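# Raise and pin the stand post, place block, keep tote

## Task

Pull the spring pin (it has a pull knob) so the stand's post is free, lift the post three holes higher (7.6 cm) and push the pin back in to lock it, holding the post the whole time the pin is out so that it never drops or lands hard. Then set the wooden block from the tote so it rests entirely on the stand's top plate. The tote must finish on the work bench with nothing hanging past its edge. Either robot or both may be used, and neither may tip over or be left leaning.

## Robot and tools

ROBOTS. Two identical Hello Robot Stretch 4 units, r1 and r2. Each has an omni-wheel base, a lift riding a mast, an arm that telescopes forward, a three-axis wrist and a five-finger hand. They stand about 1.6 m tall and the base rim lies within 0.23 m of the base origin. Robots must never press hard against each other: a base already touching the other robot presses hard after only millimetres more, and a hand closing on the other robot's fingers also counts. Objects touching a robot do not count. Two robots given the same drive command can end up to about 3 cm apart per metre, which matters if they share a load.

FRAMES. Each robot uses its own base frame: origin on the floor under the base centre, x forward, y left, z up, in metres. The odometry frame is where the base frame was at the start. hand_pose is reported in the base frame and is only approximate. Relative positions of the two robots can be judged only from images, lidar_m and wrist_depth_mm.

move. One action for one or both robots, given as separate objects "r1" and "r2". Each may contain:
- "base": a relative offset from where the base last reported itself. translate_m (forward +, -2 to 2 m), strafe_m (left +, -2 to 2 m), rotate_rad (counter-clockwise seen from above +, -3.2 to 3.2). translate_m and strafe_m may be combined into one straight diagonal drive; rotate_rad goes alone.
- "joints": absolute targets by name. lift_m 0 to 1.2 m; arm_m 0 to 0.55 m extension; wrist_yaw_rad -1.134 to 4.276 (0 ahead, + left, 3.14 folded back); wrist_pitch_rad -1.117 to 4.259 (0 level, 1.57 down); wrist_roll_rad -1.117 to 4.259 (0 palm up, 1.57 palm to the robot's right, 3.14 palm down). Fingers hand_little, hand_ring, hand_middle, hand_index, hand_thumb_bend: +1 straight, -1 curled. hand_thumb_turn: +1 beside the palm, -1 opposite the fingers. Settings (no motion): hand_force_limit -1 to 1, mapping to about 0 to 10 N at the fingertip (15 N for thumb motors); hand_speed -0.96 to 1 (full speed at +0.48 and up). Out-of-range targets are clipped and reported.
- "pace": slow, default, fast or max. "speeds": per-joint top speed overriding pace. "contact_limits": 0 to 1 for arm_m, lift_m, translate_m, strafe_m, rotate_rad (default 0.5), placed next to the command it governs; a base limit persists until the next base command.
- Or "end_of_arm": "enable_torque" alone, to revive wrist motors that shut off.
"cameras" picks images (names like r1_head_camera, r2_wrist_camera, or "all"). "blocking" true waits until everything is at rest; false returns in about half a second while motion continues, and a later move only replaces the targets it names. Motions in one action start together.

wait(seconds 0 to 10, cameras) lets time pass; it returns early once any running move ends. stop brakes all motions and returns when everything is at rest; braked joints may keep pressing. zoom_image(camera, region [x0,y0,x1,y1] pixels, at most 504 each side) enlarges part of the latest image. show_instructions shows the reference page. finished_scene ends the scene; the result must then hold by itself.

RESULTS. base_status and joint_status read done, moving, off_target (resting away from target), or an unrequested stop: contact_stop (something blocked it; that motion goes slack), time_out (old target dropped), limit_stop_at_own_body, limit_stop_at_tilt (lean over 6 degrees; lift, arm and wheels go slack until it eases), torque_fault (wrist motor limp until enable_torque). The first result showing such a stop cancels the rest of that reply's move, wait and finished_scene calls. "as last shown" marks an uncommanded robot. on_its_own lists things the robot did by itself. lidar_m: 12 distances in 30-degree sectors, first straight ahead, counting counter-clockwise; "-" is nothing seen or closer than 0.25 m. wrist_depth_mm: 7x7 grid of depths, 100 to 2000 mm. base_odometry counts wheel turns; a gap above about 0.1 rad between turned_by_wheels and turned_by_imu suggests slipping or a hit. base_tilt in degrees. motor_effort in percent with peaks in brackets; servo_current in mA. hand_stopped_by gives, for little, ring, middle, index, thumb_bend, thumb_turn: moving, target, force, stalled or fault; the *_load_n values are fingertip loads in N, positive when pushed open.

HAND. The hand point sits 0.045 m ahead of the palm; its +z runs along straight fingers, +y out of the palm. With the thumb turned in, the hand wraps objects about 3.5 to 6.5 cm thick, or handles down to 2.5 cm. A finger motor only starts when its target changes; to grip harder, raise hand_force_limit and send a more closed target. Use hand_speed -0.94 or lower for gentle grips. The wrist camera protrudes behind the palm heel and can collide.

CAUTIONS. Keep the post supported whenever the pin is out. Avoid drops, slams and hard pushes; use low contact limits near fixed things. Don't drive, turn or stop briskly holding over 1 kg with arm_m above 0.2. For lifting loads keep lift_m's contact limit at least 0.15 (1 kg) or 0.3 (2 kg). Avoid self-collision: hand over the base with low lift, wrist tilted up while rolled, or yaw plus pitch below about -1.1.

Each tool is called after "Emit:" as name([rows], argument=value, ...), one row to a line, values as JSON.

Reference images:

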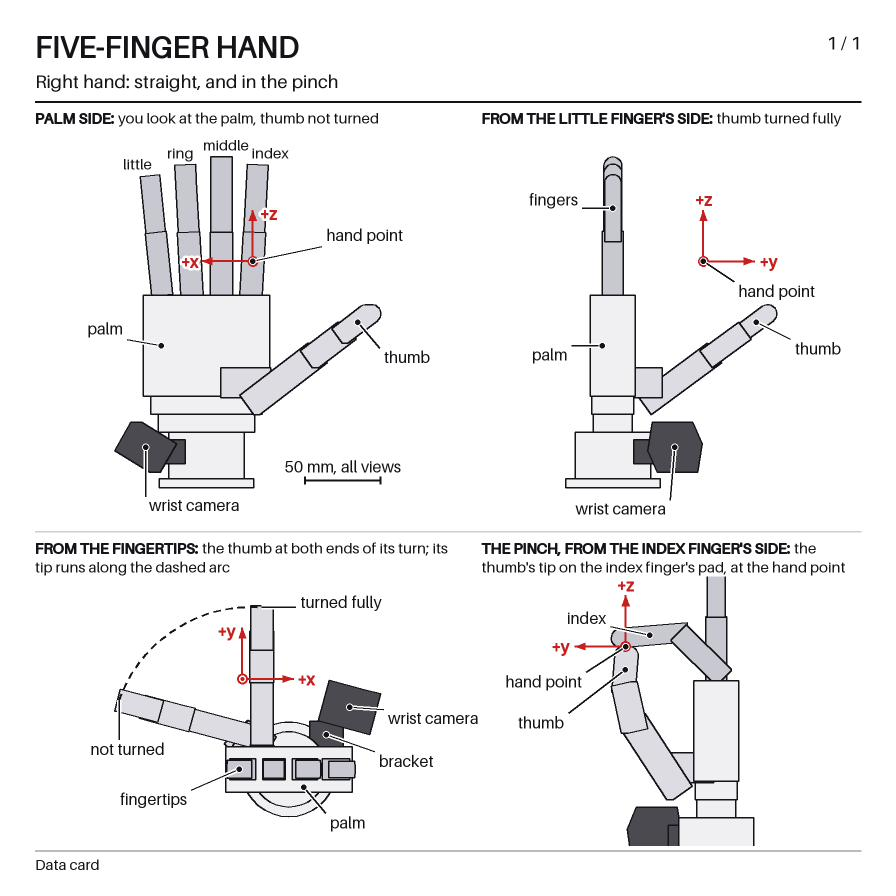

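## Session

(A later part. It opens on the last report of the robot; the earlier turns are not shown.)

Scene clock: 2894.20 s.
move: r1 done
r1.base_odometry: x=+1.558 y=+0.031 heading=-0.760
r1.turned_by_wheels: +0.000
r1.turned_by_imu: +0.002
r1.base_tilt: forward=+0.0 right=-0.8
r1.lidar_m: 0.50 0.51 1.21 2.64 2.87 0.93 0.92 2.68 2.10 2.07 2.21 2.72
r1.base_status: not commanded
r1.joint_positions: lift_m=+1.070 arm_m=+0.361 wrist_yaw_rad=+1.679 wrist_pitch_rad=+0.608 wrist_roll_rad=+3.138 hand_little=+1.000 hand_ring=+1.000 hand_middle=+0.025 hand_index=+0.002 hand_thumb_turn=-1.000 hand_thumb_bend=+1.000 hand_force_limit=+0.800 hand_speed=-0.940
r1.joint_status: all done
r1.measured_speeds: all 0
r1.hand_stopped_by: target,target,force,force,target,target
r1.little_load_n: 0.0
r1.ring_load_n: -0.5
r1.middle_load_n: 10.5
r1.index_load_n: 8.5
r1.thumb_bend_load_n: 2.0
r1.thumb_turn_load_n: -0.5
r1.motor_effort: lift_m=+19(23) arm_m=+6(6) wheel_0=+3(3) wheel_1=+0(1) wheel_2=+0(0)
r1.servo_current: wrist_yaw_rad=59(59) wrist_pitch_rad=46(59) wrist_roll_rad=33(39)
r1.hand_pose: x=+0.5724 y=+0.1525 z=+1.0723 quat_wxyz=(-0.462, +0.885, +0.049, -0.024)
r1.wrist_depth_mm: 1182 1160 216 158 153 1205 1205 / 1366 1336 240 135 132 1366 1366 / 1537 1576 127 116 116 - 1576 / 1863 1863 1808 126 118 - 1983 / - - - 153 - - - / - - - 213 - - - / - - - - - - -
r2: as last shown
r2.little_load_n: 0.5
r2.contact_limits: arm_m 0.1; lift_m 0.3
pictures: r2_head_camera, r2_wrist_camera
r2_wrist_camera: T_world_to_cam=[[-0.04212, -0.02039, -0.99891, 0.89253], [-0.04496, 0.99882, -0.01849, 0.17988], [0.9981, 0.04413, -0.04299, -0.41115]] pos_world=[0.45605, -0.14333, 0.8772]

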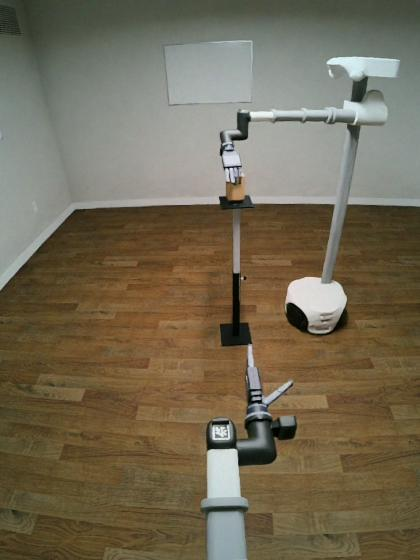

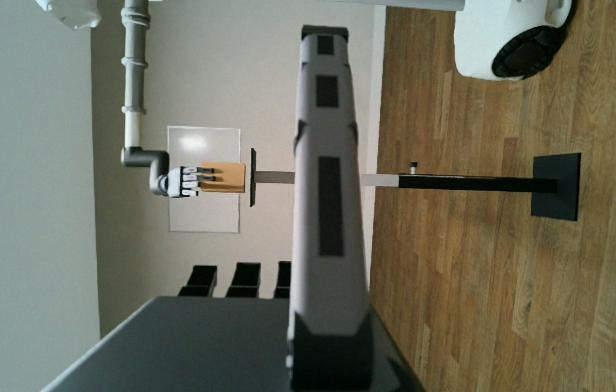

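Emit:
move(r1={"joints": {"lift_m": 1.063}, "speeds": {"lift_m": 0.02}}, cameras=["r2_wrist_camera", "r2_head_camera", "r1_wrist_camera"])

Emit:
zoom_image(camera="r2_wrist_camera", region=[180, 130, 270, 220])

Emit:
zoom_image(camera="r2_head_camera", region=[200, 140, 270, 230])

Scene clock: 2905.23 s.
move: r1 done
r1.base_odometry: x=+1.558 y=+0.031 heading=-0.760
r1.turned_by_wheels: +0.000
r1.turned_by_imu: +0.001
r1.base_tilt: forward=+0.0 right=-0.8
r1.lidar_m: 0.50 0.51 1.21 2.61 2.87 0.94 0.92 2.70 2.10 2.06 2.20 2.70
r1.base_status: not commanded
r1.joint_positions: lift_m=+1.063 arm_m=+0.361 wrist_yaw_rad=+1.679 wrist_pitch_rad=+0.608 wrist_roll_rad=+3.138 hand_little=+1.000 hand_ring=+1.000 hand_middle=+0.025 hand_index=+0.002 hand_thumb_turn=-1.000 hand_thumb_bend=+1.000 hand_force_limit=+0.800 hand_speed=-0.940
r1.joint_status: all done
r1.measured_speeds: all 0
r1.hand_stopped_by: target,target,force,force,target,target
r1.little_load_n: 0.0
r1.ring_load_n: 0.0
r1.middle_load_n: 10.0
r1.index_load_n: 8.5
r1.thumb_bend_load_n: 2.0
r1.thumb_turn_load_n: -0.5
r1.motor_effort: lift_m=+18(20) arm_m=+6(6) wheel_0=+3(3) wheel_1=+0(1) wheel_2=+0(0)
r1.servo_current: wrist_yaw_rad=39(52) wrist_pitch_rad=46(52) wrist_roll_rad=33(39)
r1.hand_pose: x=+0.5724 y=+0.1525 z=+1.0653 quat_wxyz=(-0.462, +0.885, +0.049, -0.024)
r1.wrist_depth_mm: 1182 1182 209 157 153 1160 1205 / 1336 1308 231 135 132 1308 1366 / 1537 1499 127 116 116 - 1576 / 1756 1808 1808 126 118 - 1863 / - - - 153 - - - / - - - 213 - - - / - - - - - - -
r2: as last shown
r2.little_load_n: 0.0
r2.thumb_turn_load_n: 0.0
r2.contact_limits: arm_m 0.1; lift_m 0.3
pictures: r1_wrist_camera, r2_head_camera, r2_wrist_camera
r1_wrist_camera: T_world_to_cam=[[-0.99766, -0.06222, 0.02825, 0.57795], [-0.01581, 0.61245, 0.79035, -0.9242], [-0.06647, 0.78806, -0.612, 0.72797]] pos_world=[0.61037, 0.0283, 1.15964]
r2_wrist_camera: T_world_to_cam=[[-0.04212, -0.02039, -0.99891, 0.89253], [-0.04496, 0.99882, -0.01849, 0.17988], [0.9981, 0.04413, -0.04299, -0.41115]] pos_world=[0.45605, -0.14333, 0.8772]

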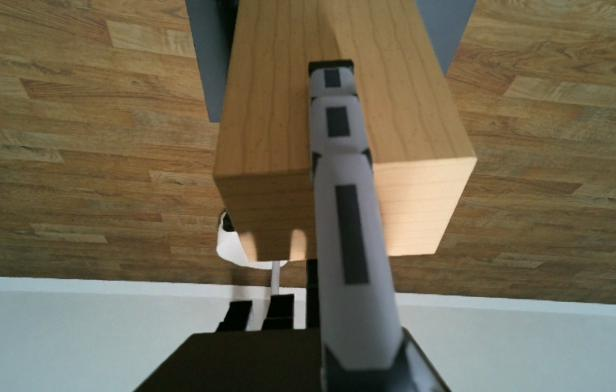

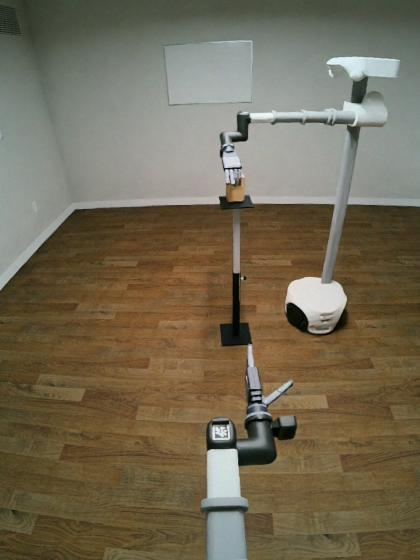

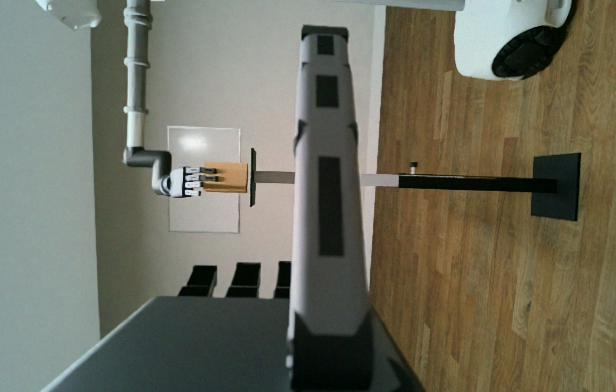

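Scaled by 5.600.

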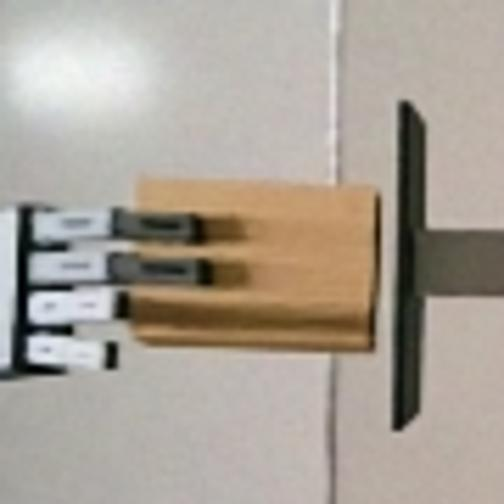

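Scaled by 5.600 from the camera's image (finer frame: 1200x1600).

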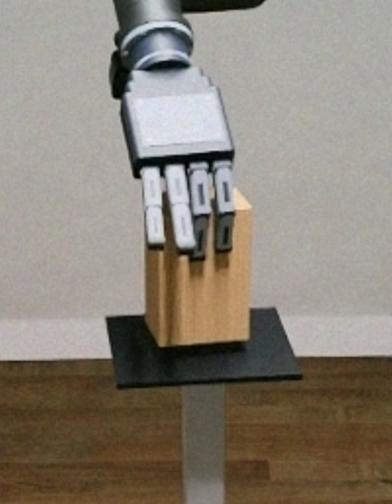

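Emit:
move(r1={"joints": {"lift_m": 1.056}, "speeds": {"lift_m": 0.02}}, cameras=["r2_wrist_camera", "r2_head_camera"])

Emit:
zoom_image(camera="r2_wrist_camera", region=[180, 130, 270, 220])

Emit:
zoom_image(camera="r2_head_camera", region=[210, 170, 265, 225])

Scene clock: 2918.33 s.
move: r1 done
r1.base_odometry: x=+1.558 y=+0.031 heading=-0.760
r1.turned_by_wheels: +0.000
r1.turned_by_imu: +0.001
r1.base_tilt: forward=+0.1 right=-0.9
r1.lidar_m: 0.48 0.51 1.19 2.63 2.86 0.94 0.91 2.68 2.09 2.04 2.21 2.70
r1.base_status: not commanded
r1.joint_positions: lift_m=+1.056 arm_m=+0.361 wrist_yaw_rad=+1.679 wrist_pitch_rad=+0.608 wrist_roll_rad=+3.138 hand_little=+1.000 hand_ring=+1.000 hand_middle=+0.025 hand_index=+0.002 hand_thumb_turn=-1.000 hand_thumb_bend=+1.000 hand_force_limit=+0.800 hand_speed=-0.940
r1.joint_status: all done
r1.measured_speeds: all 0
r1.hand_stopped_by: target,target,force,force,target,target
r1.little_load_n: 0.0
r1.ring_load_n: 0.0
r1.middle_load_n: 10.0
r1.index_load_n: 8.5
r1.thumb_bend_load_n: 2.0
r1.thumb_turn_load_n: -1.0
r1.motor_effort: lift_m=+18(22) arm_m=+6(6) wheel_0=+3(3) wheel_1=+0(1) wheel_2=+0(0)
r1.servo_current: wrist_yaw_rad=52(59) wrist_pitch_rad=46(72) wrist_roll_rad=33(39)
r1.hand_pose: x=+0.5724 y=+0.1525 z=+1.0583 quat_wxyz=(-0.462, +0.885, +0.049, -0.024)
r1.wrist_depth_mm: 1182 1160 203 157 154 1160 1182 / 1336 1336 223 136 132 1308 1366 / 1537 1537 127 116 116 - 1576 / 1808 1808 1756 126 118 - 1921 / - - - 153 - - - / - - - 211 - - - / - - - - - - -
r2: as last shown
r2.little_load_n: -0.5
r2.contact_limits: arm_m 0.1; lift_m 0.3
pictures: r2_head_camera, r2_wrist_camera
r2_wrist_camera: T_world_to_cam=[[-0.04212, -0.02039, -0.99891, 0.89253], [-0.04496, 0.99882, -0.01849, 0.17988], [0.9981, 0.04413, -0.04299, -0.41115]] pos_world=[0.45605, -0.14333, 0.8772]

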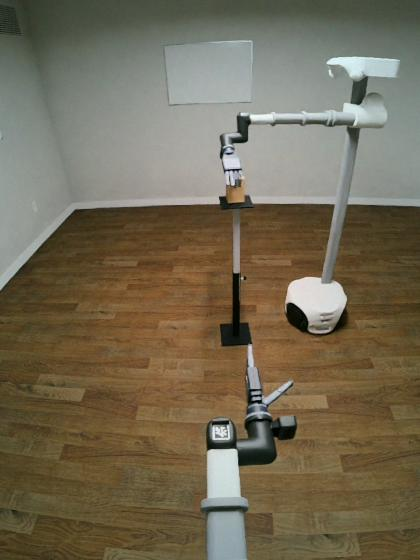

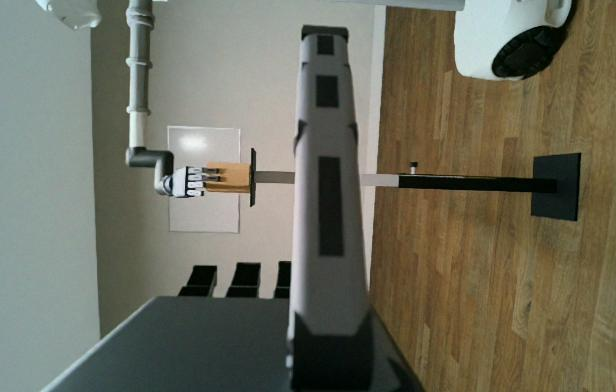

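Scaled by 5.600.

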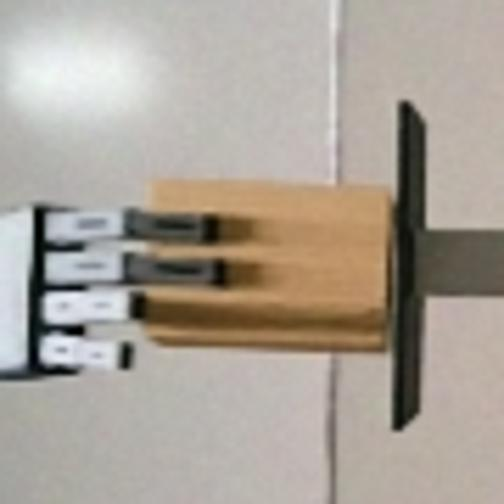

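Scaled by 9.164 from the camera's image (finer frame: 1200x1600).

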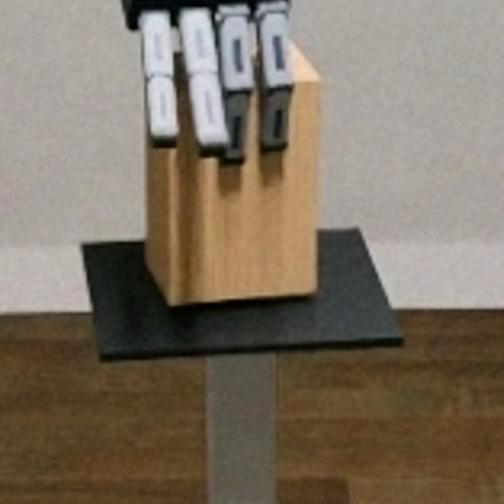

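Emit:
move(r1={"joints": {"lift_m": 1.052}, "speeds": {"lift_m": 0.02}}, cameras=["r2_wrist_camera", "r2_head_camera"])

Emit:
zoom_image(camera="r2_wrist_camera", region=[200, 140, 260, 200])

Emit:
zoom_image(camera="r2_head_camera", region=[210, 170, 265, 225])

Scene clock: 2927.27 s.
move: r1 done
r1.base_odometry: x=+1.558 y=+0.031 heading=-0.760
r1.turned_by_wheels: +0.000
r1.turned_by_imu: +0.001
r1.base_tilt: forward=+0.1 right=-0.9
r1.lidar_m: 0.47 0.50 1.20 2.64 2.87 0.94 0.91 2.68 2.10 2.05 2.20 2.71
r1.base_status: not commanded
r1.joint_positions: lift_m=+1.052 arm_m=+0.361 wrist_yaw_rad=+1.679 wrist_pitch_rad=+0.608 wrist_roll_rad=+3.138 hand_little=+1.000 hand_ring=+1.000 hand_middle=+0.025 hand_index=+0.002 hand_thumb_turn=-1.000 hand_thumb_bend=+1.000 hand_force_limit=+0.800 hand_speed=-0.940
r1.joint_status: all done
r1.measured_speeds: all 0
r1.hand_stopped_by: target,target,force,force,target,target
r1.little_load_n: -0.5
r1.ring_load_n: 0.0
r1.middle_load_n: 10.0
r1.index_load_n: 8.0
r1.thumb_bend_load_n: 2.0
r1.thumb_turn_load_n: -1.0
r1.motor_effort: lift_m=+18(21) arm_m=+6(6) wheel_0=+3(3) wheel_1=+0(1) wheel_2=+0(0)
r1.servo_current: wrist_yaw_rad=46(59) wrist_pitch_rad=33(59) wrist_roll_rad=39(39)
r1.hand_pose: x=+0.5724 y=+0.1525 z=+1.0543 quat_wxyz=(-0.462, +0.885, +0.049, -0.024)
r1.wrist_depth_mm: 1160 1160 198 157 153 210 1205 / 1308 1336 219 135 132 1308 1336 / 1499 1537 127 116 116 - 1618 / 1808 1808 1756 126 118 - 1863 / - - - 153 - - - / - - - 212 - - - / - - - - - - -
r2: as last shown
r2.little_load_n: 0.0
r2.contact_limits: arm_m 0.1; lift_m 0.3
pictures: r2_head_camera, r2_wrist_camera
r2_wrist_camera: T_world_to_cam=[[-0.04212, -0.02039, -0.99891, 0.89253], [-0.04496, 0.99882, -0.01849, 0.17988], [0.9981, 0.04413, -0.04299, -0.41115]] pos_world=[0.45605, -0.14333, 0.8772]

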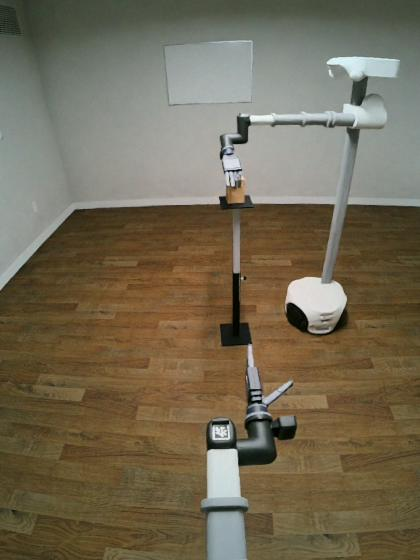

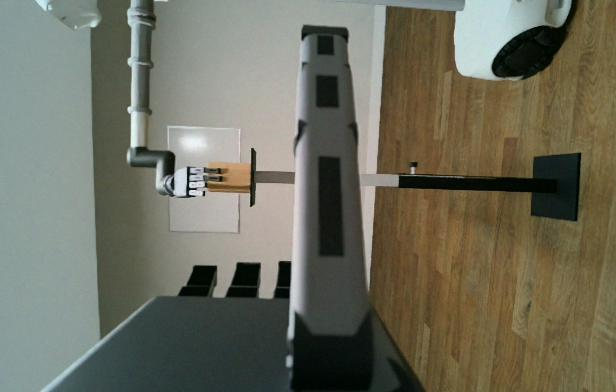

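Scaled by 8.400.

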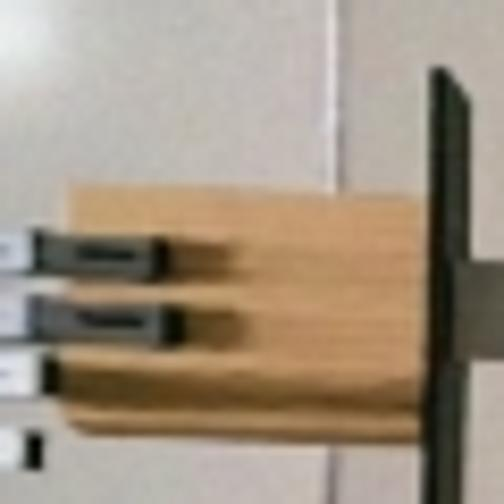

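Scaled by 9.164 from the camera's image (finer frame: 1200x1600).

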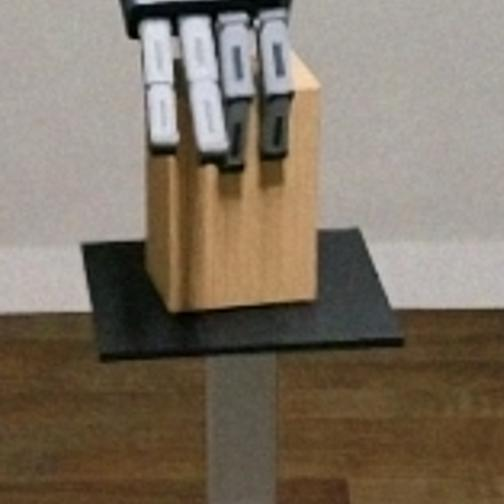

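Emit:
move(r1={"joints": {"lift_m": 1.0495}, "speeds": {"lift_m": 0.02}}, cameras=["r2_wrist_camera", "r2_head_camera", "r1_wrist_camera"])

Emit:
zoom_image(camera="r2_wrist_camera", region=[200, 140, 260, 200])

Emit:
zoom_image(camera="r2_head_camera", region=[210, 170, 265, 225])

Scene clock: 2935.90 s.
move: r1 done
r1.base_odometry: x=+1.558 y=+0.031 heading=-0.760
r1.turned_by_wheels: +0.000
r1.turned_by_imu: +0.001
r1.base_tilt: forward=+0.0 right=-0.9
r1.lidar_m: 0.48 0.51 1.20 2.63 2.86 0.93 0.91 2.68 2.10 2.06 2.20 2.71
r1.base_status: not commanded
r1.joint_positions: lift_m=+1.050 arm_m=+0.361 wrist_yaw_rad=+1.679 wrist_pitch_rad=+0.608 wrist_roll_rad=+3.138 hand_little=+1.000 hand_ring=+1.000 hand_middle=+0.025 hand_index=+0.002 hand_thumb_turn=-1.000 hand_thumb_bend=+1.000 hand_force_limit=+0.800 hand_speed=-0.940
r1.joint_status: all done
r1.measured_speeds: all 0
r1.hand_stopped_by: target,target,force,force,target,target
r1.little_load_n: 0.0
r1.ring_load_n: 0.0
r1.middle_load_n: 10.0
r1.index_load_n: 8.5
r1.thumb_bend_load_n: 2.0
r1.thumb_turn_load_n: -0.5
r1.motor_effort: lift_m=+18(19) arm_m=+6(6) wheel_0=+3(3) wheel_1=+0(1) wheel_2=+0(0)
r1.servo_current: wrist_yaw_rad=52(59) wrist_pitch_rad=52(59) wrist_roll_rad=26(39)
r1.hand_pose: x=+0.5724 y=+0.1525 z=+1.0519 quat_wxyz=(-0.462, +0.885, +0.049, -0.024)
r1.wrist_depth_mm: 1160 1160 196 157 153 208 1182 / 1336 1308 216 135 132 1336 1366 / 1537 1499 127 116 115 - 1576 / 1808 1863 1756 126 118 - 1863 / - - - 152 - - - / - - - 212 - - - / - - - - - - -
r2: as last shown
r2.little_load_n: -0.5
r2.contact_limits: arm_m 0.1; lift_m 0.3
pictures: r1_wrist_camera, r2_head_camera, r2_wrist_camera
r1_wrist_camera: T_world_to_cam=[[-0.99766, -0.06221, 0.02825, 0.57832], [-0.01581, 0.61245, 0.79035, -0.91353], [-0.06647, 0.78806, -0.612, 0.71971]] pos_world=[0.61037, 0.0283, 1.14614]
r2_wrist_camera: T_world_to_cam=[[-0.04212, -0.02039, -0.99891, 0.89253], [-0.04496, 0.99882, -0.01849, 0.17988], [0.9981, 0.04413, -0.04299, -0.41115]] pos_world=[0.45605, -0.14333, 0.8772]

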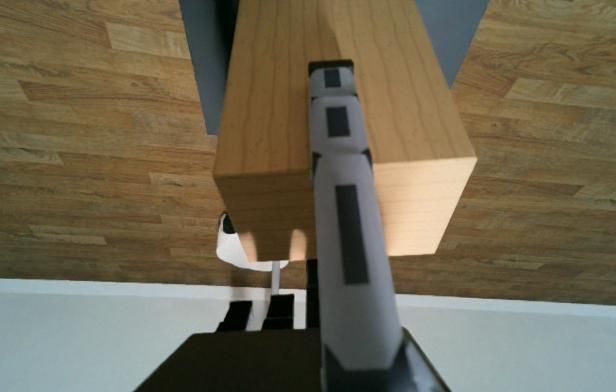

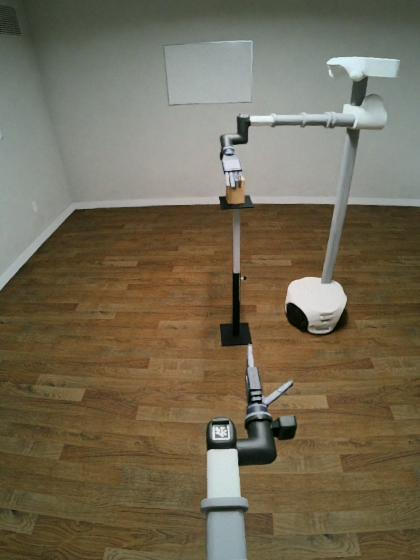

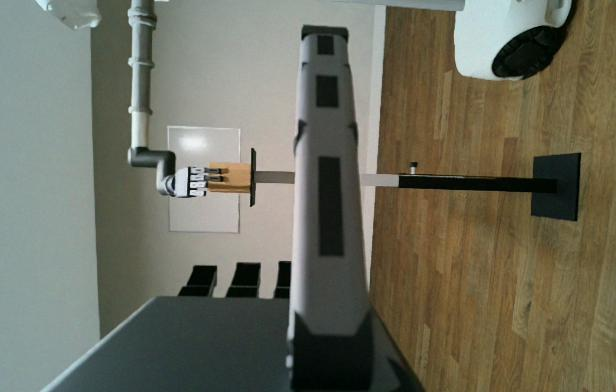

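Scaled by 8.400.

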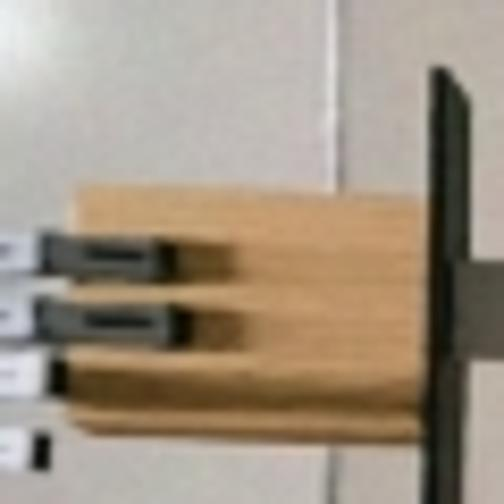

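Scaled by 9.164 from the camera's image (finer frame: 1200x1600).

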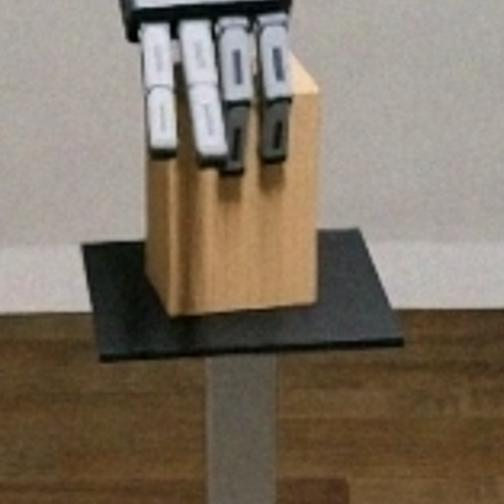

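Emit:
move(r1={"joints": {"lift_m": 1.0475}, "speeds": {"lift_m": 0.02}}, cameras=["r2_head_camera", "r1_wrist_camera"])

Emit:
zoom_image(camera="r2_head_camera", region=[210, 170, 265, 225])

Emit:
move(r1={"joints": {"lift_m": 1.0455}, "speeds": {"lift_m": 0.02}}, cameras=["r2_head_camera", "r1_wrist_camera"])

Emit:
zoom_image(camera="r2_head_camera", region=[210, 170, 265, 225])

Scene clock: 2946.20 s.
move: r1 done
r1.base_odometry: x=+1.558 y=+0.031 heading=-0.760
r1.turned_by_wheels: +0.000
r1.turned_by_imu: +0.001
r1.base_tilt: forward=+0.1 right=-0.8
r1.lidar_m: 0.48 0.49 1.20 2.64 2.85 0.93 0.90 2.70 2.11 2.06 2.21 2.69
r1.base_status: not commanded
r1.joint_positions: lift_m=+1.048 arm_m=+0.361 wrist_yaw_rad=+1.679 wrist_pitch_rad=+0.608 wrist_roll_rad=+3.138 hand_little=+1.000 hand_ring=+1.000 hand_middle=+0.025 hand_index=+0.002 hand_thumb_turn=-1.000 hand_thumb_bend=+1.001 hand_force_limit=+0.800 hand_speed=-0.940
r1.joint_status: all done
r1.measured_speeds: all 0
r1.hand_stopped_by: target,target,force,force,target,target
r1.little_load_n: 0.0
r1.ring_load_n: 0.0
r1.middle_load_n: 10.0
r1.index_load_n: 8.5
r1.thumb_bend_load_n: 2.0
r1.thumb_turn_load_n: -1.0
r1.motor_effort: lift_m=+17(23) arm_m=+6(6) wheel_0=+3(3) wheel_1=+0(1) wheel_2=+0(0)
r1.servo_current: wrist_yaw_rad=52(59) wrist_pitch_rad=46(59) wrist_roll_rad=39(39)
r1.hand_pose: x=+0.5724 y=+0.1527 z=+1.0501 quat_wxyz=(-0.463, +0.885, +0.049, -0.024)
r1.wrist_depth_mm: 1160 1138 195 157 153 208 1205 / 1308 1281 215 135 132 1336 1366 / 1537 1537 127 116 116 - 1576 / 1808 1863 1756 126 118 - 1921 / - - - 153 - - - / - - - 212 - - - / - - - - - - -
r2: as last shown
r2.little_load_n: 0.0
r2.thumb_turn_load_n: 0.5
r2.contact_limits: arm_m 0.1; lift_m 0.3
pictures: r1_wrist_camera, r2_head_camera
r1_wrist_camera: T_world_to_cam=[[-0.99767, -0.06194, 0.02861, 0.57788], [-0.01532, 0.6119, 0.79078, -0.91288], [-0.06648, 0.7885, -0.61143, 0.7178]] pos_world=[0.61027, 0.0284, 1.14424]

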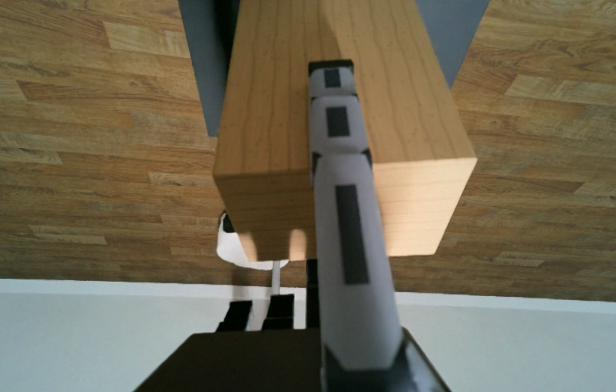

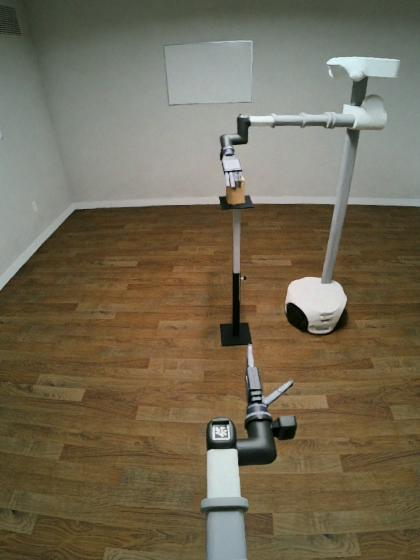

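Scaled by 9.164 from the camera's image (finer frame: 1200x1600).

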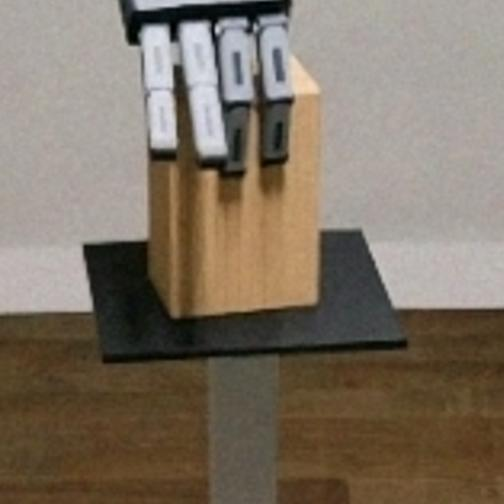

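Scene clock: 2946.67 s.
move: r1 done
r1.base_odometry: x=+1.558 y=+0.031 heading=-0.760
r1.turned_by_wheels: +0.000
r1.turned_by_imu: +0.000
r1.base_tilt: forward=+0.1 right=-0.9
r1.lidar_m: 0.50 0.50 1.20 2.63 2.89 0.93 0.91 2.67 2.10 2.05 2.21 2.71
r1.base_status: not commanded
r1.joint_positions: lift_m=+1.046 arm_m=+0.361 wrist_yaw_rad=+1.679 wrist_pitch_rad=+0.604 wrist_roll_rad=+3.139 hand_little=+1.000 hand_ring=+1.000 hand_middle=+0.025 hand_index=+0.002 hand_thumb_turn=-1.000 hand_thumb_bend=+1.001 hand_force_limit=+0.800 hand_speed=-0.940
r1.joint_status: all done
r1.measured_speeds: all 0
r1.hand_stopped_by: target,target,force,force,target,target
r1.little_load_n: 0.0
r1.ring_load_n: 0.0
r1.middle_load_n: 10.0
r1.index_load_n: 8.5
r1.thumb_bend_load_n: 2.0
r1.thumb_turn_load_n: -0.5
r1.motor_effort: lift_m=+16(20) arm_m=+6(6) wheel_0=+3(3) wheel_1=+0(1) wheel_2=+0(0)
r1.servo_current: wrist_yaw_rad=39(59) wrist_pitch_rad=52(52) wrist_roll_rad=33(39)
r1.hand_pose: x=+0.5723 y=+0.1532 z=+1.0486 quat_wxyz=(-0.464, +0.884, +0.049, -0.024)
r1.wrist_depth_mm: 1160 1182 195 158 153 203 1205 / 1308 1336 216 135 132 1336 1366 / 1537 1576 127 116 116 - 1618 / 1808 1808 1708 126 118 - 1921 / - - - 153 - - - / - - - 212 - - - / - - - - - - -
r2.base_odometry: x=-2.988 y=+1.540 heading=+1.103
r2.turned_by_wheels: +0.000
r2.turned_by_imu: +0.000
r2.base_tilt: forward=-0.2 right=-0.8
r2.lidar_m: 1.50 2.81 2.13 2.11 1.24 0.93 0.88 0.94 1.40 4.84 1.89 1.65
r2.base_status: not commanded
r2.joint_positions: lift_m=+0.708 arm_m=+0.223 wrist_yaw_rad=+0.000 wrist_pitch_rad=+0.002 wrist_roll_rad=+1.568 hand_little=+1.000 hand_ring=+1.000 hand_middle=+1.000 hand_index=+1.000 hand_thumb_turn=-1.000 hand_thumb_bend=+1.000 hand_force_limit=+0.800 hand_speed=-0.800
r2.joint_status: not commanded
r2.measured_speeds: all 0
r2.hand_stopped_by: target,target,target,target,target,target
r2.little_load_n: 0.0
r2.ring_load_n: 0.0
r2.middle_load_n: 0.0
r2.index_load_n: 0.0
r2.thumb_bend_load_n: 0.0
r2.thumb_turn_load_n: 0.0
r2.motor_effort: lift_m=+17(17) arm_m=+5(5) wheel_0=-6(6) wheel_1=-5(5) wheel_2=+4(4)
r2.servo_current: wrist_yaw_rad=33(52) wrist_pitch_rad=59(59) wrist_roll_rad=39(52)
r2.contact_limits: arm_m 0.1; lift_m 0.3
r2.hand_pose: x=+0.6152 y=-0.1477 z=+0.8553 quat_wxyz=(+0.001, +0.708, +0.001, +0.706)
r2.wrist_depth_mm: - - - - - - 1138 / - - - - - 1708 1138 / - - - - - 1618 1138 / - - - - - 1576 1098 / - - - - - 1499 1138 / - - 140 - - 1464 1118 / - - - - - 1366 1138
pictures: r1_wrist_camera, r2_head_camera
r1_wrist_camera: T_world_to_cam=[[-0.99766, -0.06197, 0.02898, 0.57751], [-0.01482, 0.60933, 0.79278, -0.91407], [-0.06679, 0.79049, -0.60882, 0.71356]] pos_world=[0.61027, 0.02869, 1.14235]

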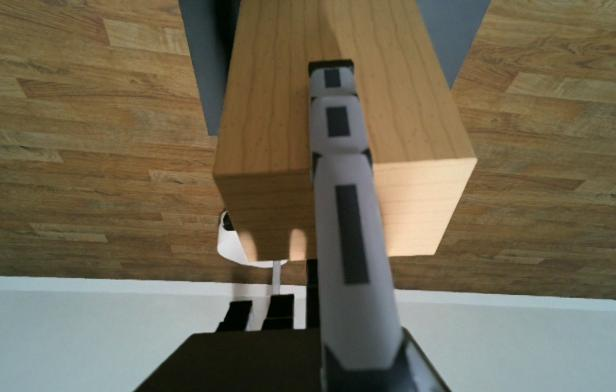

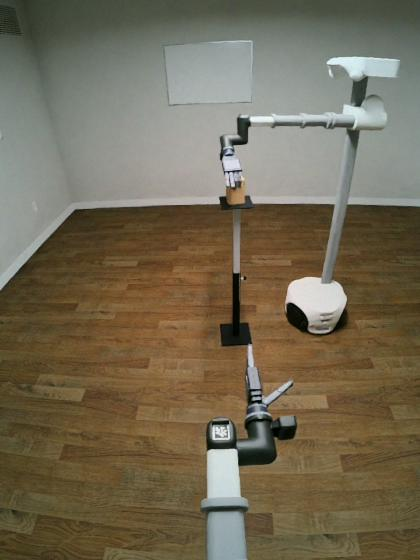

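Scaled by 9.164 from the camera's image (finer frame: 1200x1600).

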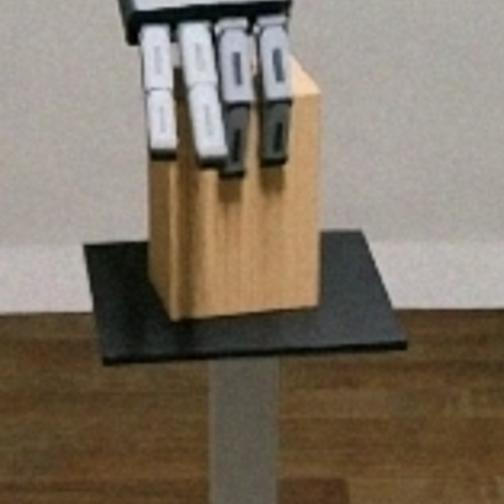

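Emit:
move(r1={"joints": {"lift_m": 1.0468}, "speeds": {"lift_m": 0.02}}, cameras=[])

Emit:
move(r1={"joints": {"hand_index": 0.02, "hand_middle": 0.045, "hand_speed": -0.96}}, cameras=["r2_head_camera", "r1_wrist_camera"])

Emit:
zoom_image(camera="r2_head_camera", region=[210, 170, 265, 225])

Scene clock: 2961.83 s.
move: r1 done
r1.base_odometry: x=+1.558 y=+0.031 heading=-0.760
r1.turned_by_wheels: +0.000
r1.turned_by_imu: +0.001
r1.base_tilt: forward=+0.1 right=-0.9
r1.lidar_m: 0.49 0.49 1.20 2.63 2.87 0.94 0.90 2.67 2.09 2.06 2.20 2.71
r1.base_status: not commanded
r1.joint_positions: lift_m=+1.047 arm_m=+0.361 wrist_yaw_rad=+1.679 wrist_pitch_rad=+0.604 wrist_roll_rad=+3.139 hand_little=+1.000 hand_ring=+1.000 hand_middle=+0.025 hand_index=+0.002 hand_thumb_turn=-1.000 hand_thumb_bend=+1.001 hand_force_limit=+0.800 hand_speed=-0.940
r1.joint_status: all done
r1.measured_speeds: all 0
r1.hand_stopped_by: target,target,force,force,target,target
r1.little_load_n: 0.0
r1.ring_load_n: 0.0
r1.middle_load_n: 10.0
r1.index_load_n: 8.5
r1.thumb_bend_load_n: 2.0
r1.thumb_turn_load_n: -0.5
r1.motor_effort: lift_m=+21(24) arm_m=+5(6) wheel_0=+3(3) wheel_1=+0(1) wheel_2=+0(0)
r1.servo_current: wrist_yaw_rad=52(52) wrist_pitch_rad=33(46) wrist_roll_rad=26(33)
r1.hand_pose: x=+0.5723 y=+0.1532 z=+1.0494 quat_wxyz=(-0.464, +0.884, +0.049, -0.024)
r1.wrist_depth_mm: 1118 1160 195 158 153 204 1205 / 1308 1308 215 135 132 1308 1366 / 1499 1499 127 116 116 - 1576 / 1808 1808 1708 126 118 - 1983 / - - - 153 - - - / - - - 211 - - - / - - - - - - -
r2: as last shown
r2.turned_by_imu: -0.001
r2.index_load_n: 0.5
r2.thumb_turn_load_n: 0.5
r2.contact_limits: arm_m 0.1; lift_m 0.3

Scene clock: 2962.50 s.
move: r1 done
r1.base_odometry: x=+1.558 y=+0.031 heading=-0.760
r1.turned_by_wheels: +0.000
r1.turned_by_imu: +0.000
r1.base_tilt: forward=+0.1 right=-0.8
r1.lidar_m: 0.48 0.50 1.20 2.63 2.87 0.94 0.91 2.68 2.09 2.05 2.18 2.70
r1.base_status: not commanded
r1.joint_positions: lift_m=+1.047 arm_m=+0.361 wrist_yaw_rad=+1.679 wrist_pitch_rad=+0.604 wrist_roll_rad=+3.139 hand_little=+1.000 hand_ring=+1.000 hand_middle=+0.046 hand_index=+0.021 hand_thumb_turn=-1.000 hand_thumb_bend=+1.000 hand_force_limit=+0.800 hand_speed=-0.960
r1.joint_status: all done
r1.measured_speeds: all 0
r1.hand_stopped_by: target,target,target,target,target,target
r1.little_load_n: 0.0
r1.ring_load_n: 0.0
r1.middle_load_n: 2.0
r1.index_load_n: 3.0
r1.thumb_bend_load_n: 1.0
r1.thumb_turn_load_n: -0.5
r1.motor_effort: lift_m=+22(22) arm_m=+5(6) wheel_0=+3(3) wheel_1=+0(1) wheel_2=+0(0)
r1.servo_current: wrist_yaw_rad=46(52) wrist_pitch_rad=59(59) wrist_roll_rad=33(39)
r1.hand_pose: x=+0.5723 y=+0.1532 z=+1.0494 quat_wxyz=(-0.464, +0.884, +0.049, -0.024)
r1.wrist_depth_mm: 1160 1138 195 158 154 202 1205 / 1336 1336 215 136 132 1336 1366 / 1537 1537 127 116 116 - 1576 / 1808 1863 1808 126 118 - 1921 / - - - 153 - - - / - - - 212 - - - / - - - - - - -
r2: as last shown
r2.turned_by_imu: +0.000
r2.index_load_n: 0.0
r2.contact_limits: arm_m 0.1; lift_m 0.3
pictures: r1_wrist_camera, r2_head_camera
r1_wrist_camera: T_world_to_cam=[[-0.99766, -0.06197, 0.02898, 0.57749], [-0.01482, 0.60933, 0.79278, -0.91471], [-0.06679, 0.79049, -0.60882, 0.71405]] pos_world=[0.61027, 0.02869, 1.14315]

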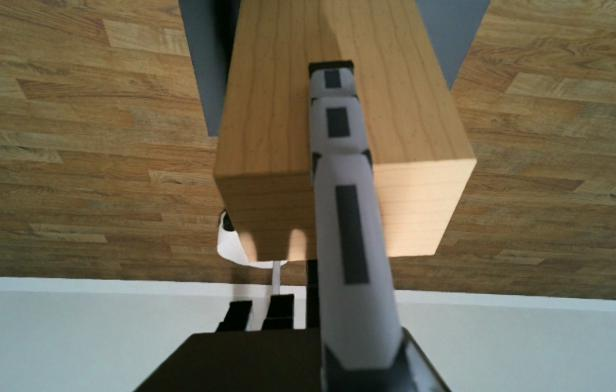

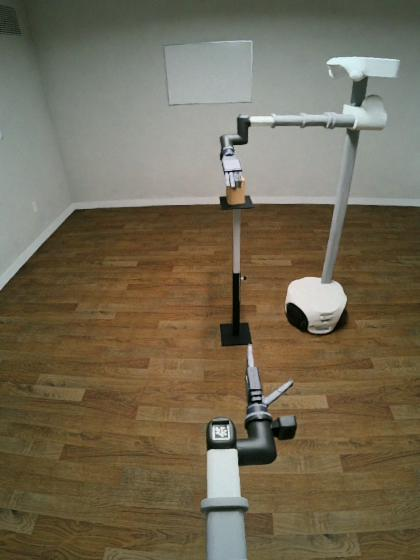

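Scaled by 9.164 from the camera's image (finer frame: 1200x1600).

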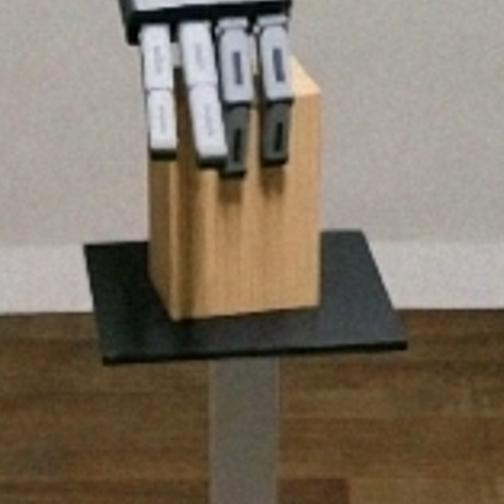

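Emit:
move(r1={"joints": {"hand_index": 0.04, "hand_middle": 0.065, "hand_speed": -0.96}}, cameras=["r1_wrist_camera"])

Emit:
move(r1={"joints": {"hand_index": 0.1, "hand_middle": 0.13, "hand_speed": -0.96}}, cameras=["r2_head_camera", "r1_wrist_camera"])

Emit:
zoom_image(camera="r2_head_camera", region=[210, 170, 265, 225])

Scene clock: 2967.43 s.
move: r1 done
r1.base_odometry: x=+1.558 y=+0.031 heading=-0.760
r1.turned_by_wheels: +0.000
r1.turned_by_imu: +0.001
r1.base_tilt: forward=+0.0 right=-0.9
r1.lidar_m: 0.49 0.49 1.20 2.63 2.87 0.93 0.90 2.70 2.10 2.05 2.21 2.70
r1.base_status: not commanded
r1.joint_positions: lift_m=+1.047 arm_m=+0.361 wrist_yaw_rad=+1.679 wrist_pitch_rad=+0.604 wrist_roll_rad=+3.139 hand_little=+1.000 hand_ring=+1.000 hand_middle=+0.066 hand_index=+0.040 hand_thumb_turn=-1.000 hand_thumb_bend=+1.000 hand_force_limit=+0.800 hand_speed=-0.960
r1.joint_status: all done
r1.measured_speeds: all 0
r1.hand_stopped_by: target,target,target,target,target,target
r1.little_load_n: 0.0
r1.ring_load_n: 0.0
r1.middle_load_n: 0.0
r1.index_load_n: 0.0
r1.thumb_bend_load_n: 0.0
r1.thumb_turn_load_n: 0.0
r1.motor_effort: lift_m=+22(22) arm_m=+6(6) wheel_0=+3(3) wheel_1=+0(1) wheel_2=+0(0)
r1.servo_current: wrist_yaw_rad=39(59) wrist_pitch_rad=46(52) wrist_roll_rad=26(33)
r1.hand_pose: x=+0.5723 y=+0.1532 z=+1.0494 quat_wxyz=(-0.464, +0.884, +0.049, -0.024)
r1.wrist_depth_mm: 1160 1160 194 160 156 202 1205 / 1366 1336 215 138 133 1308 1336 / 1537 1537 128 116 116 - 1618 / 1808 1863 1756 121 118 122 1863 / - - - 150 - - - / - - - 212 - - - / - - - - - - -
r2: as last shown
r2.turned_by_imu: -0.001
r2.contact_limits: arm_m 0.1; lift_m 0.3
r1_wrist_camera: T_world_to_cam=[[-0.99766, -0.06197, 0.02898, 0.57749], [-0.01482, 0.60933, 0.79278, -0.91471], [-0.06679, 0.79049, -0.60882, 0.71405]] pos_world=[0.61027, 0.02869, 1.14315]

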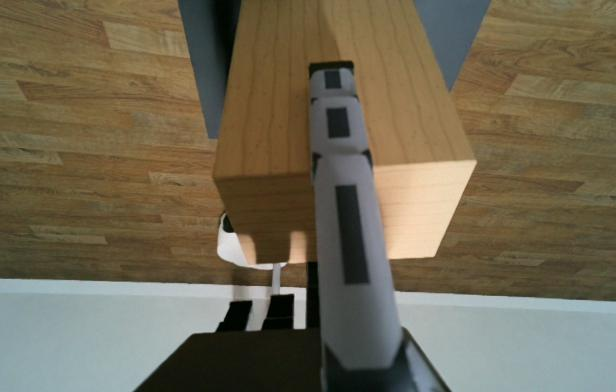

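Scene clock: 2968.47 s.
move: r1 done
r1.base_odometry: x=+1.558 y=+0.031 heading=-0.760
r1.turned_by_wheels: +0.000
r1.turned_by_imu: +0.000
r1.base_tilt: forward=+0.1 right=-0.9
r1.lidar_m: 0.47 0.50 1.20 2.61 2.88 0.95 0.91 2.67 2.09 2.05 2.20 2.70
r1.base_status: not commanded
r1.joint_positions: lift_m=+1.047 arm_m=+0.361 wrist_yaw_rad=+1.679 wrist_pitch_rad=+0.604 wrist_roll_rad=+3.139 hand_little=+1.000 hand_ring=+1.000 hand_middle=+0.130 hand_index=+0.100 hand_thumb_turn=-1.000 hand_thumb_bend=+1.000 hand_force_limit=+0.800 hand_speed=-0.960
r1.joint_status: all done
r1.measured_speeds: all 0
r1.hand_stopped_by: target,target,target,target,target,target
r1.little_load_n: 0.0
r1.ring_load_n: 0.0
r1.middle_load_n: 0.0
r1.index_load_n: 0.0
r1.thumb_bend_load_n: 0.0
r1.thumb_turn_load_n: 0.0
r1.motor_effort: lift_m=+22(22) arm_m=+6(6) wheel_0=+3(3) wheel_1=+0(1) wheel_2=+0(0)
r1.servo_current: wrist_yaw_rad=39(52) wrist_pitch_rad=33(52) wrist_roll_rad=33(39)
r1.hand_pose: x=+0.5723 y=+0.1532 z=+1.0494 quat_wxyz=(-0.464, +0.884, +0.049, -0.024)
r1.wrist_depth_mm: 1138 1160 194 160 156 202 1205 / 1308 1336 213 137 133 1336 1397 / 1499 1499 128 116 116 - 1576 / 1756 1756 1756 121 117 122 1921 / - - - 151 - - - / - - - 212 - - - / - - - - - - -
r2: as last shown
r2.turned_by_imu: +0.000
r2.contact_limits: arm_m 0.1; lift_m 0.3
pictures: r1_wrist_camera, r2_head_camera
r1_wrist_camera: T_world_to_cam=[[-0.99766, -0.06197, 0.02898, 0.57749], [-0.01482, 0.60933, 0.79278, -0.91471], [-0.06679, 0.79049, -0.60882, 0.71405]] pos_world=[0.61027, 0.02869, 1.14315]

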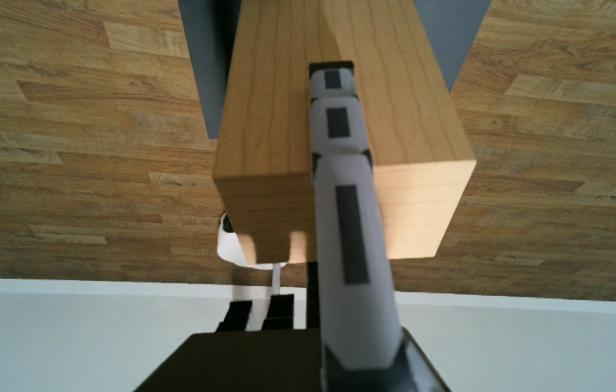

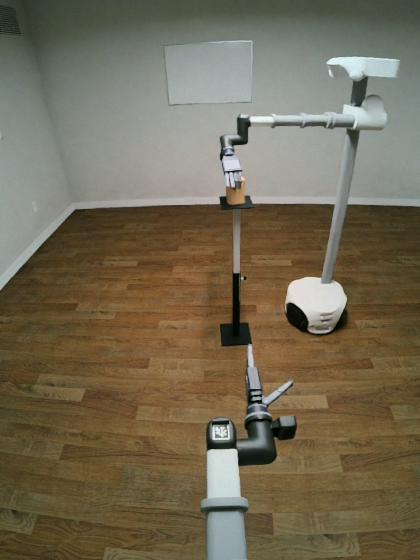

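Scaled by 9.164 from the camera's image (finer frame: 1200x1600).

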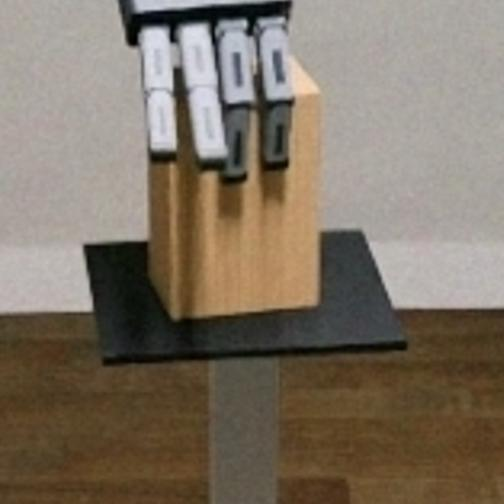

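Emit:
move(r1={"joints": {"hand_index": 1.0, "hand_middle": 1.0, "hand_speed": -0.8}}, cameras=["r1_wrist_camera"])

Emit:
move(r1={"base": {"strafe_m": -0.012}, "pace": "slow"}, cameras=["r1_wrist_camera", "r2_head_camera"])

Scene clock: 2978.07 s.
move: r1 done
r1.base_odometry: x=+1.558 y=+0.031 heading=-0.760
r1.turned_by_wheels: +0.000
r1.turned_by_imu: +0.002
r1.base_tilt: forward=+0.1 right=-0.9
r1.lidar_m: 0.48 0.50 1.19 2.63 2.84 0.93 0.91 2.70 2.11 2.06 2.19 2.70
r1.base_status: not commanded
r1.joint_positions: lift_m=+1.047 arm_m=+0.361 wrist_yaw_rad=+1.679 wrist_pitch_rad=+0.604 wrist_roll_rad=+3.139 hand_little=+1.000 hand_ring=+1.000 hand_middle=+1.000 hand_index=+1.000 hand_thumb_turn=-1.000 hand_thumb_bend=+1.000 hand_force_limit=+0.800 hand_speed=-0.800
r1.joint_status: all done
r1.measured_speeds: all 0
r1.hand_stopped_by: target,target,target,target,target,target
r1.little_load_n: 0.0
r1.ring_load_n: 0.0
r1.middle_load_n: 0.0
r1.index_load_n: 0.0
r1.thumb_bend_load_n: 0.0
r1.thumb_turn_load_n: 0.0
r1.motor_effort: lift_m=+21(22) arm_m=+6(6) wheel_0=+3(3) wheel_1=+0(1) wheel_2=+0(0)
r1.servo_current: wrist_yaw_rad=26(59) wrist_pitch_rad=39(65) wrist_roll_rad=33(39)
r1.hand_pose: x=+0.5723 y=+0.1532 z=+1.0494 quat_wxyz=(-0.464, +0.884, +0.049, -0.024)
r1.wrist_depth_mm: 1160 1160 194 159 156 201 1205 / 1308 1308 214 138 133 1336 1366 / 1499 1537 128 116 116 - 1618 / 1808 1863 1756 121 117 123 1921 / - - - 151 - - - / - - - - - - - / - - - - - - -
r2: as last shown
r2.turned_by_imu: -0.001
r2.thumb_turn_load_n: 0.0
r2.contact_limits: arm_m 0.1; lift_m 0.3
r1_wrist_camera: T_world_to_cam=[[-0.99766, -0.06197, 0.02898, 0.57749], [-0.01482, 0.60933, 0.79278, -0.91471], [-0.06679, 0.79049, -0.60882, 0.71405]] pos_world=[0.61027, 0.02869, 1.14315]

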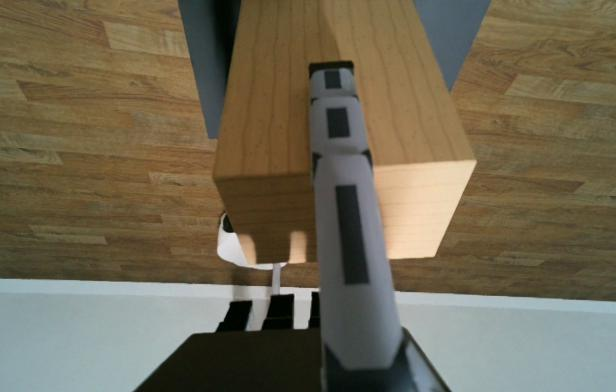

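Scene clock: 2979.00 s.
move: r1 done
r1.base_odometry: x=+1.550 y=+0.022 heading=-0.760
r1.turned_by_wheels: +0.000
r1.turned_by_imu: -0.001
r1.base_tilt: forward=+0.0 right=-0.9
r1.lidar_m: 0.50 0.51 1.23 2.64 2.87 0.93 0.92 2.68 2.09 2.04 2.17 2.70
r1.base_status: done
r1.joint_positions: lift_m=+1.047 arm_m=+0.361 wrist_yaw_rad=+1.679 wrist_pitch_rad=+0.604 wrist_roll_rad=+3.139 hand_little=+1.000 hand_ring=+1.000 hand_middle=+1.000 hand_index=+1.000 hand_thumb_turn=-1.000 hand_thumb_bend=+1.000 hand_force_limit=+0.800 hand_speed=-0.800
r1.joint_status: not commanded
r1.measured_speeds: all 0
r1.hand_stopped_by: target,target,target,target,target,target
r1.little_load_n: 0.0
r1.ring_load_n: 0.0
r1.middle_load_n: 0.0
r1.index_load_n: 0.0
r1.thumb_bend_load_n: 0.0
r1.thumb_turn_load_n: 0.0
r1.motor_effort: lift_m=+22(22) arm_m=+6(6) wheel_0=+3(7) wheel_1=-3(7) wheel_2=+0(2)
r1.servo_current: wrist_yaw_rad=46(59) wrist_pitch_rad=26(52) wrist_roll_rad=33(39)
r1.hand_pose: x=+0.5723 y=+0.1532 z=+1.0494 quat_wxyz=(-0.464, +0.884, +0.049, -0.024)
r1.wrist_depth_mm: 1138 1160 194 182 191 212 1182 / 1308 1336 221 156 148 1336 1336 / 1537 1537 248 133 132 1537 1576 / 1808 1808 1708 126 122 1921 1921 / - - - 151 - - - / - - - - - - - / - - - - - - -
r2: as last shown
r2.turned_by_imu: +0.000
r2.thumb_turn_load_n: 0.5
r2.contact_limits: arm_m 0.1; lift_m 0.3
r1_wrist_camera: T_world_to_cam=[[-0.99766, -0.06197, 0.02898, 0.57749], [-0.01482, 0.60933, 0.79278, -0.91471], [-0.06679, 0.79049, -0.60882, 0.71405]] pos_world=[0.61027, 0.02869, 1.14315]

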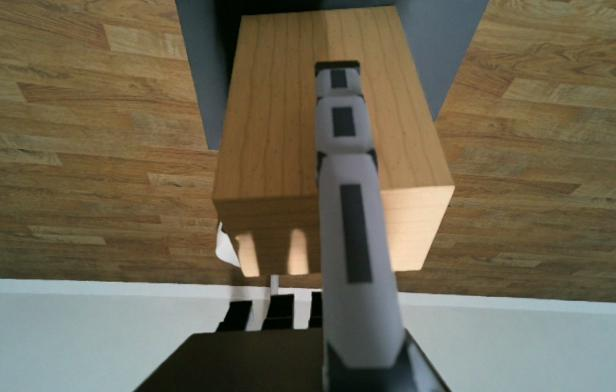

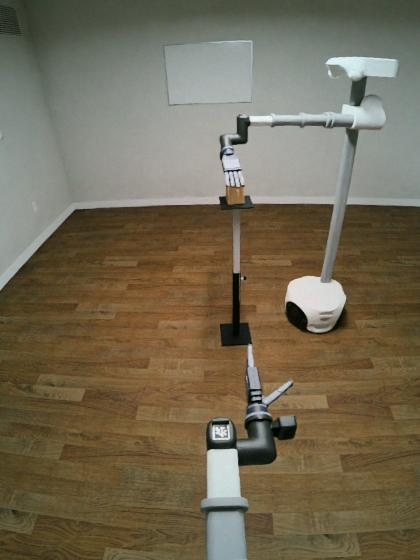

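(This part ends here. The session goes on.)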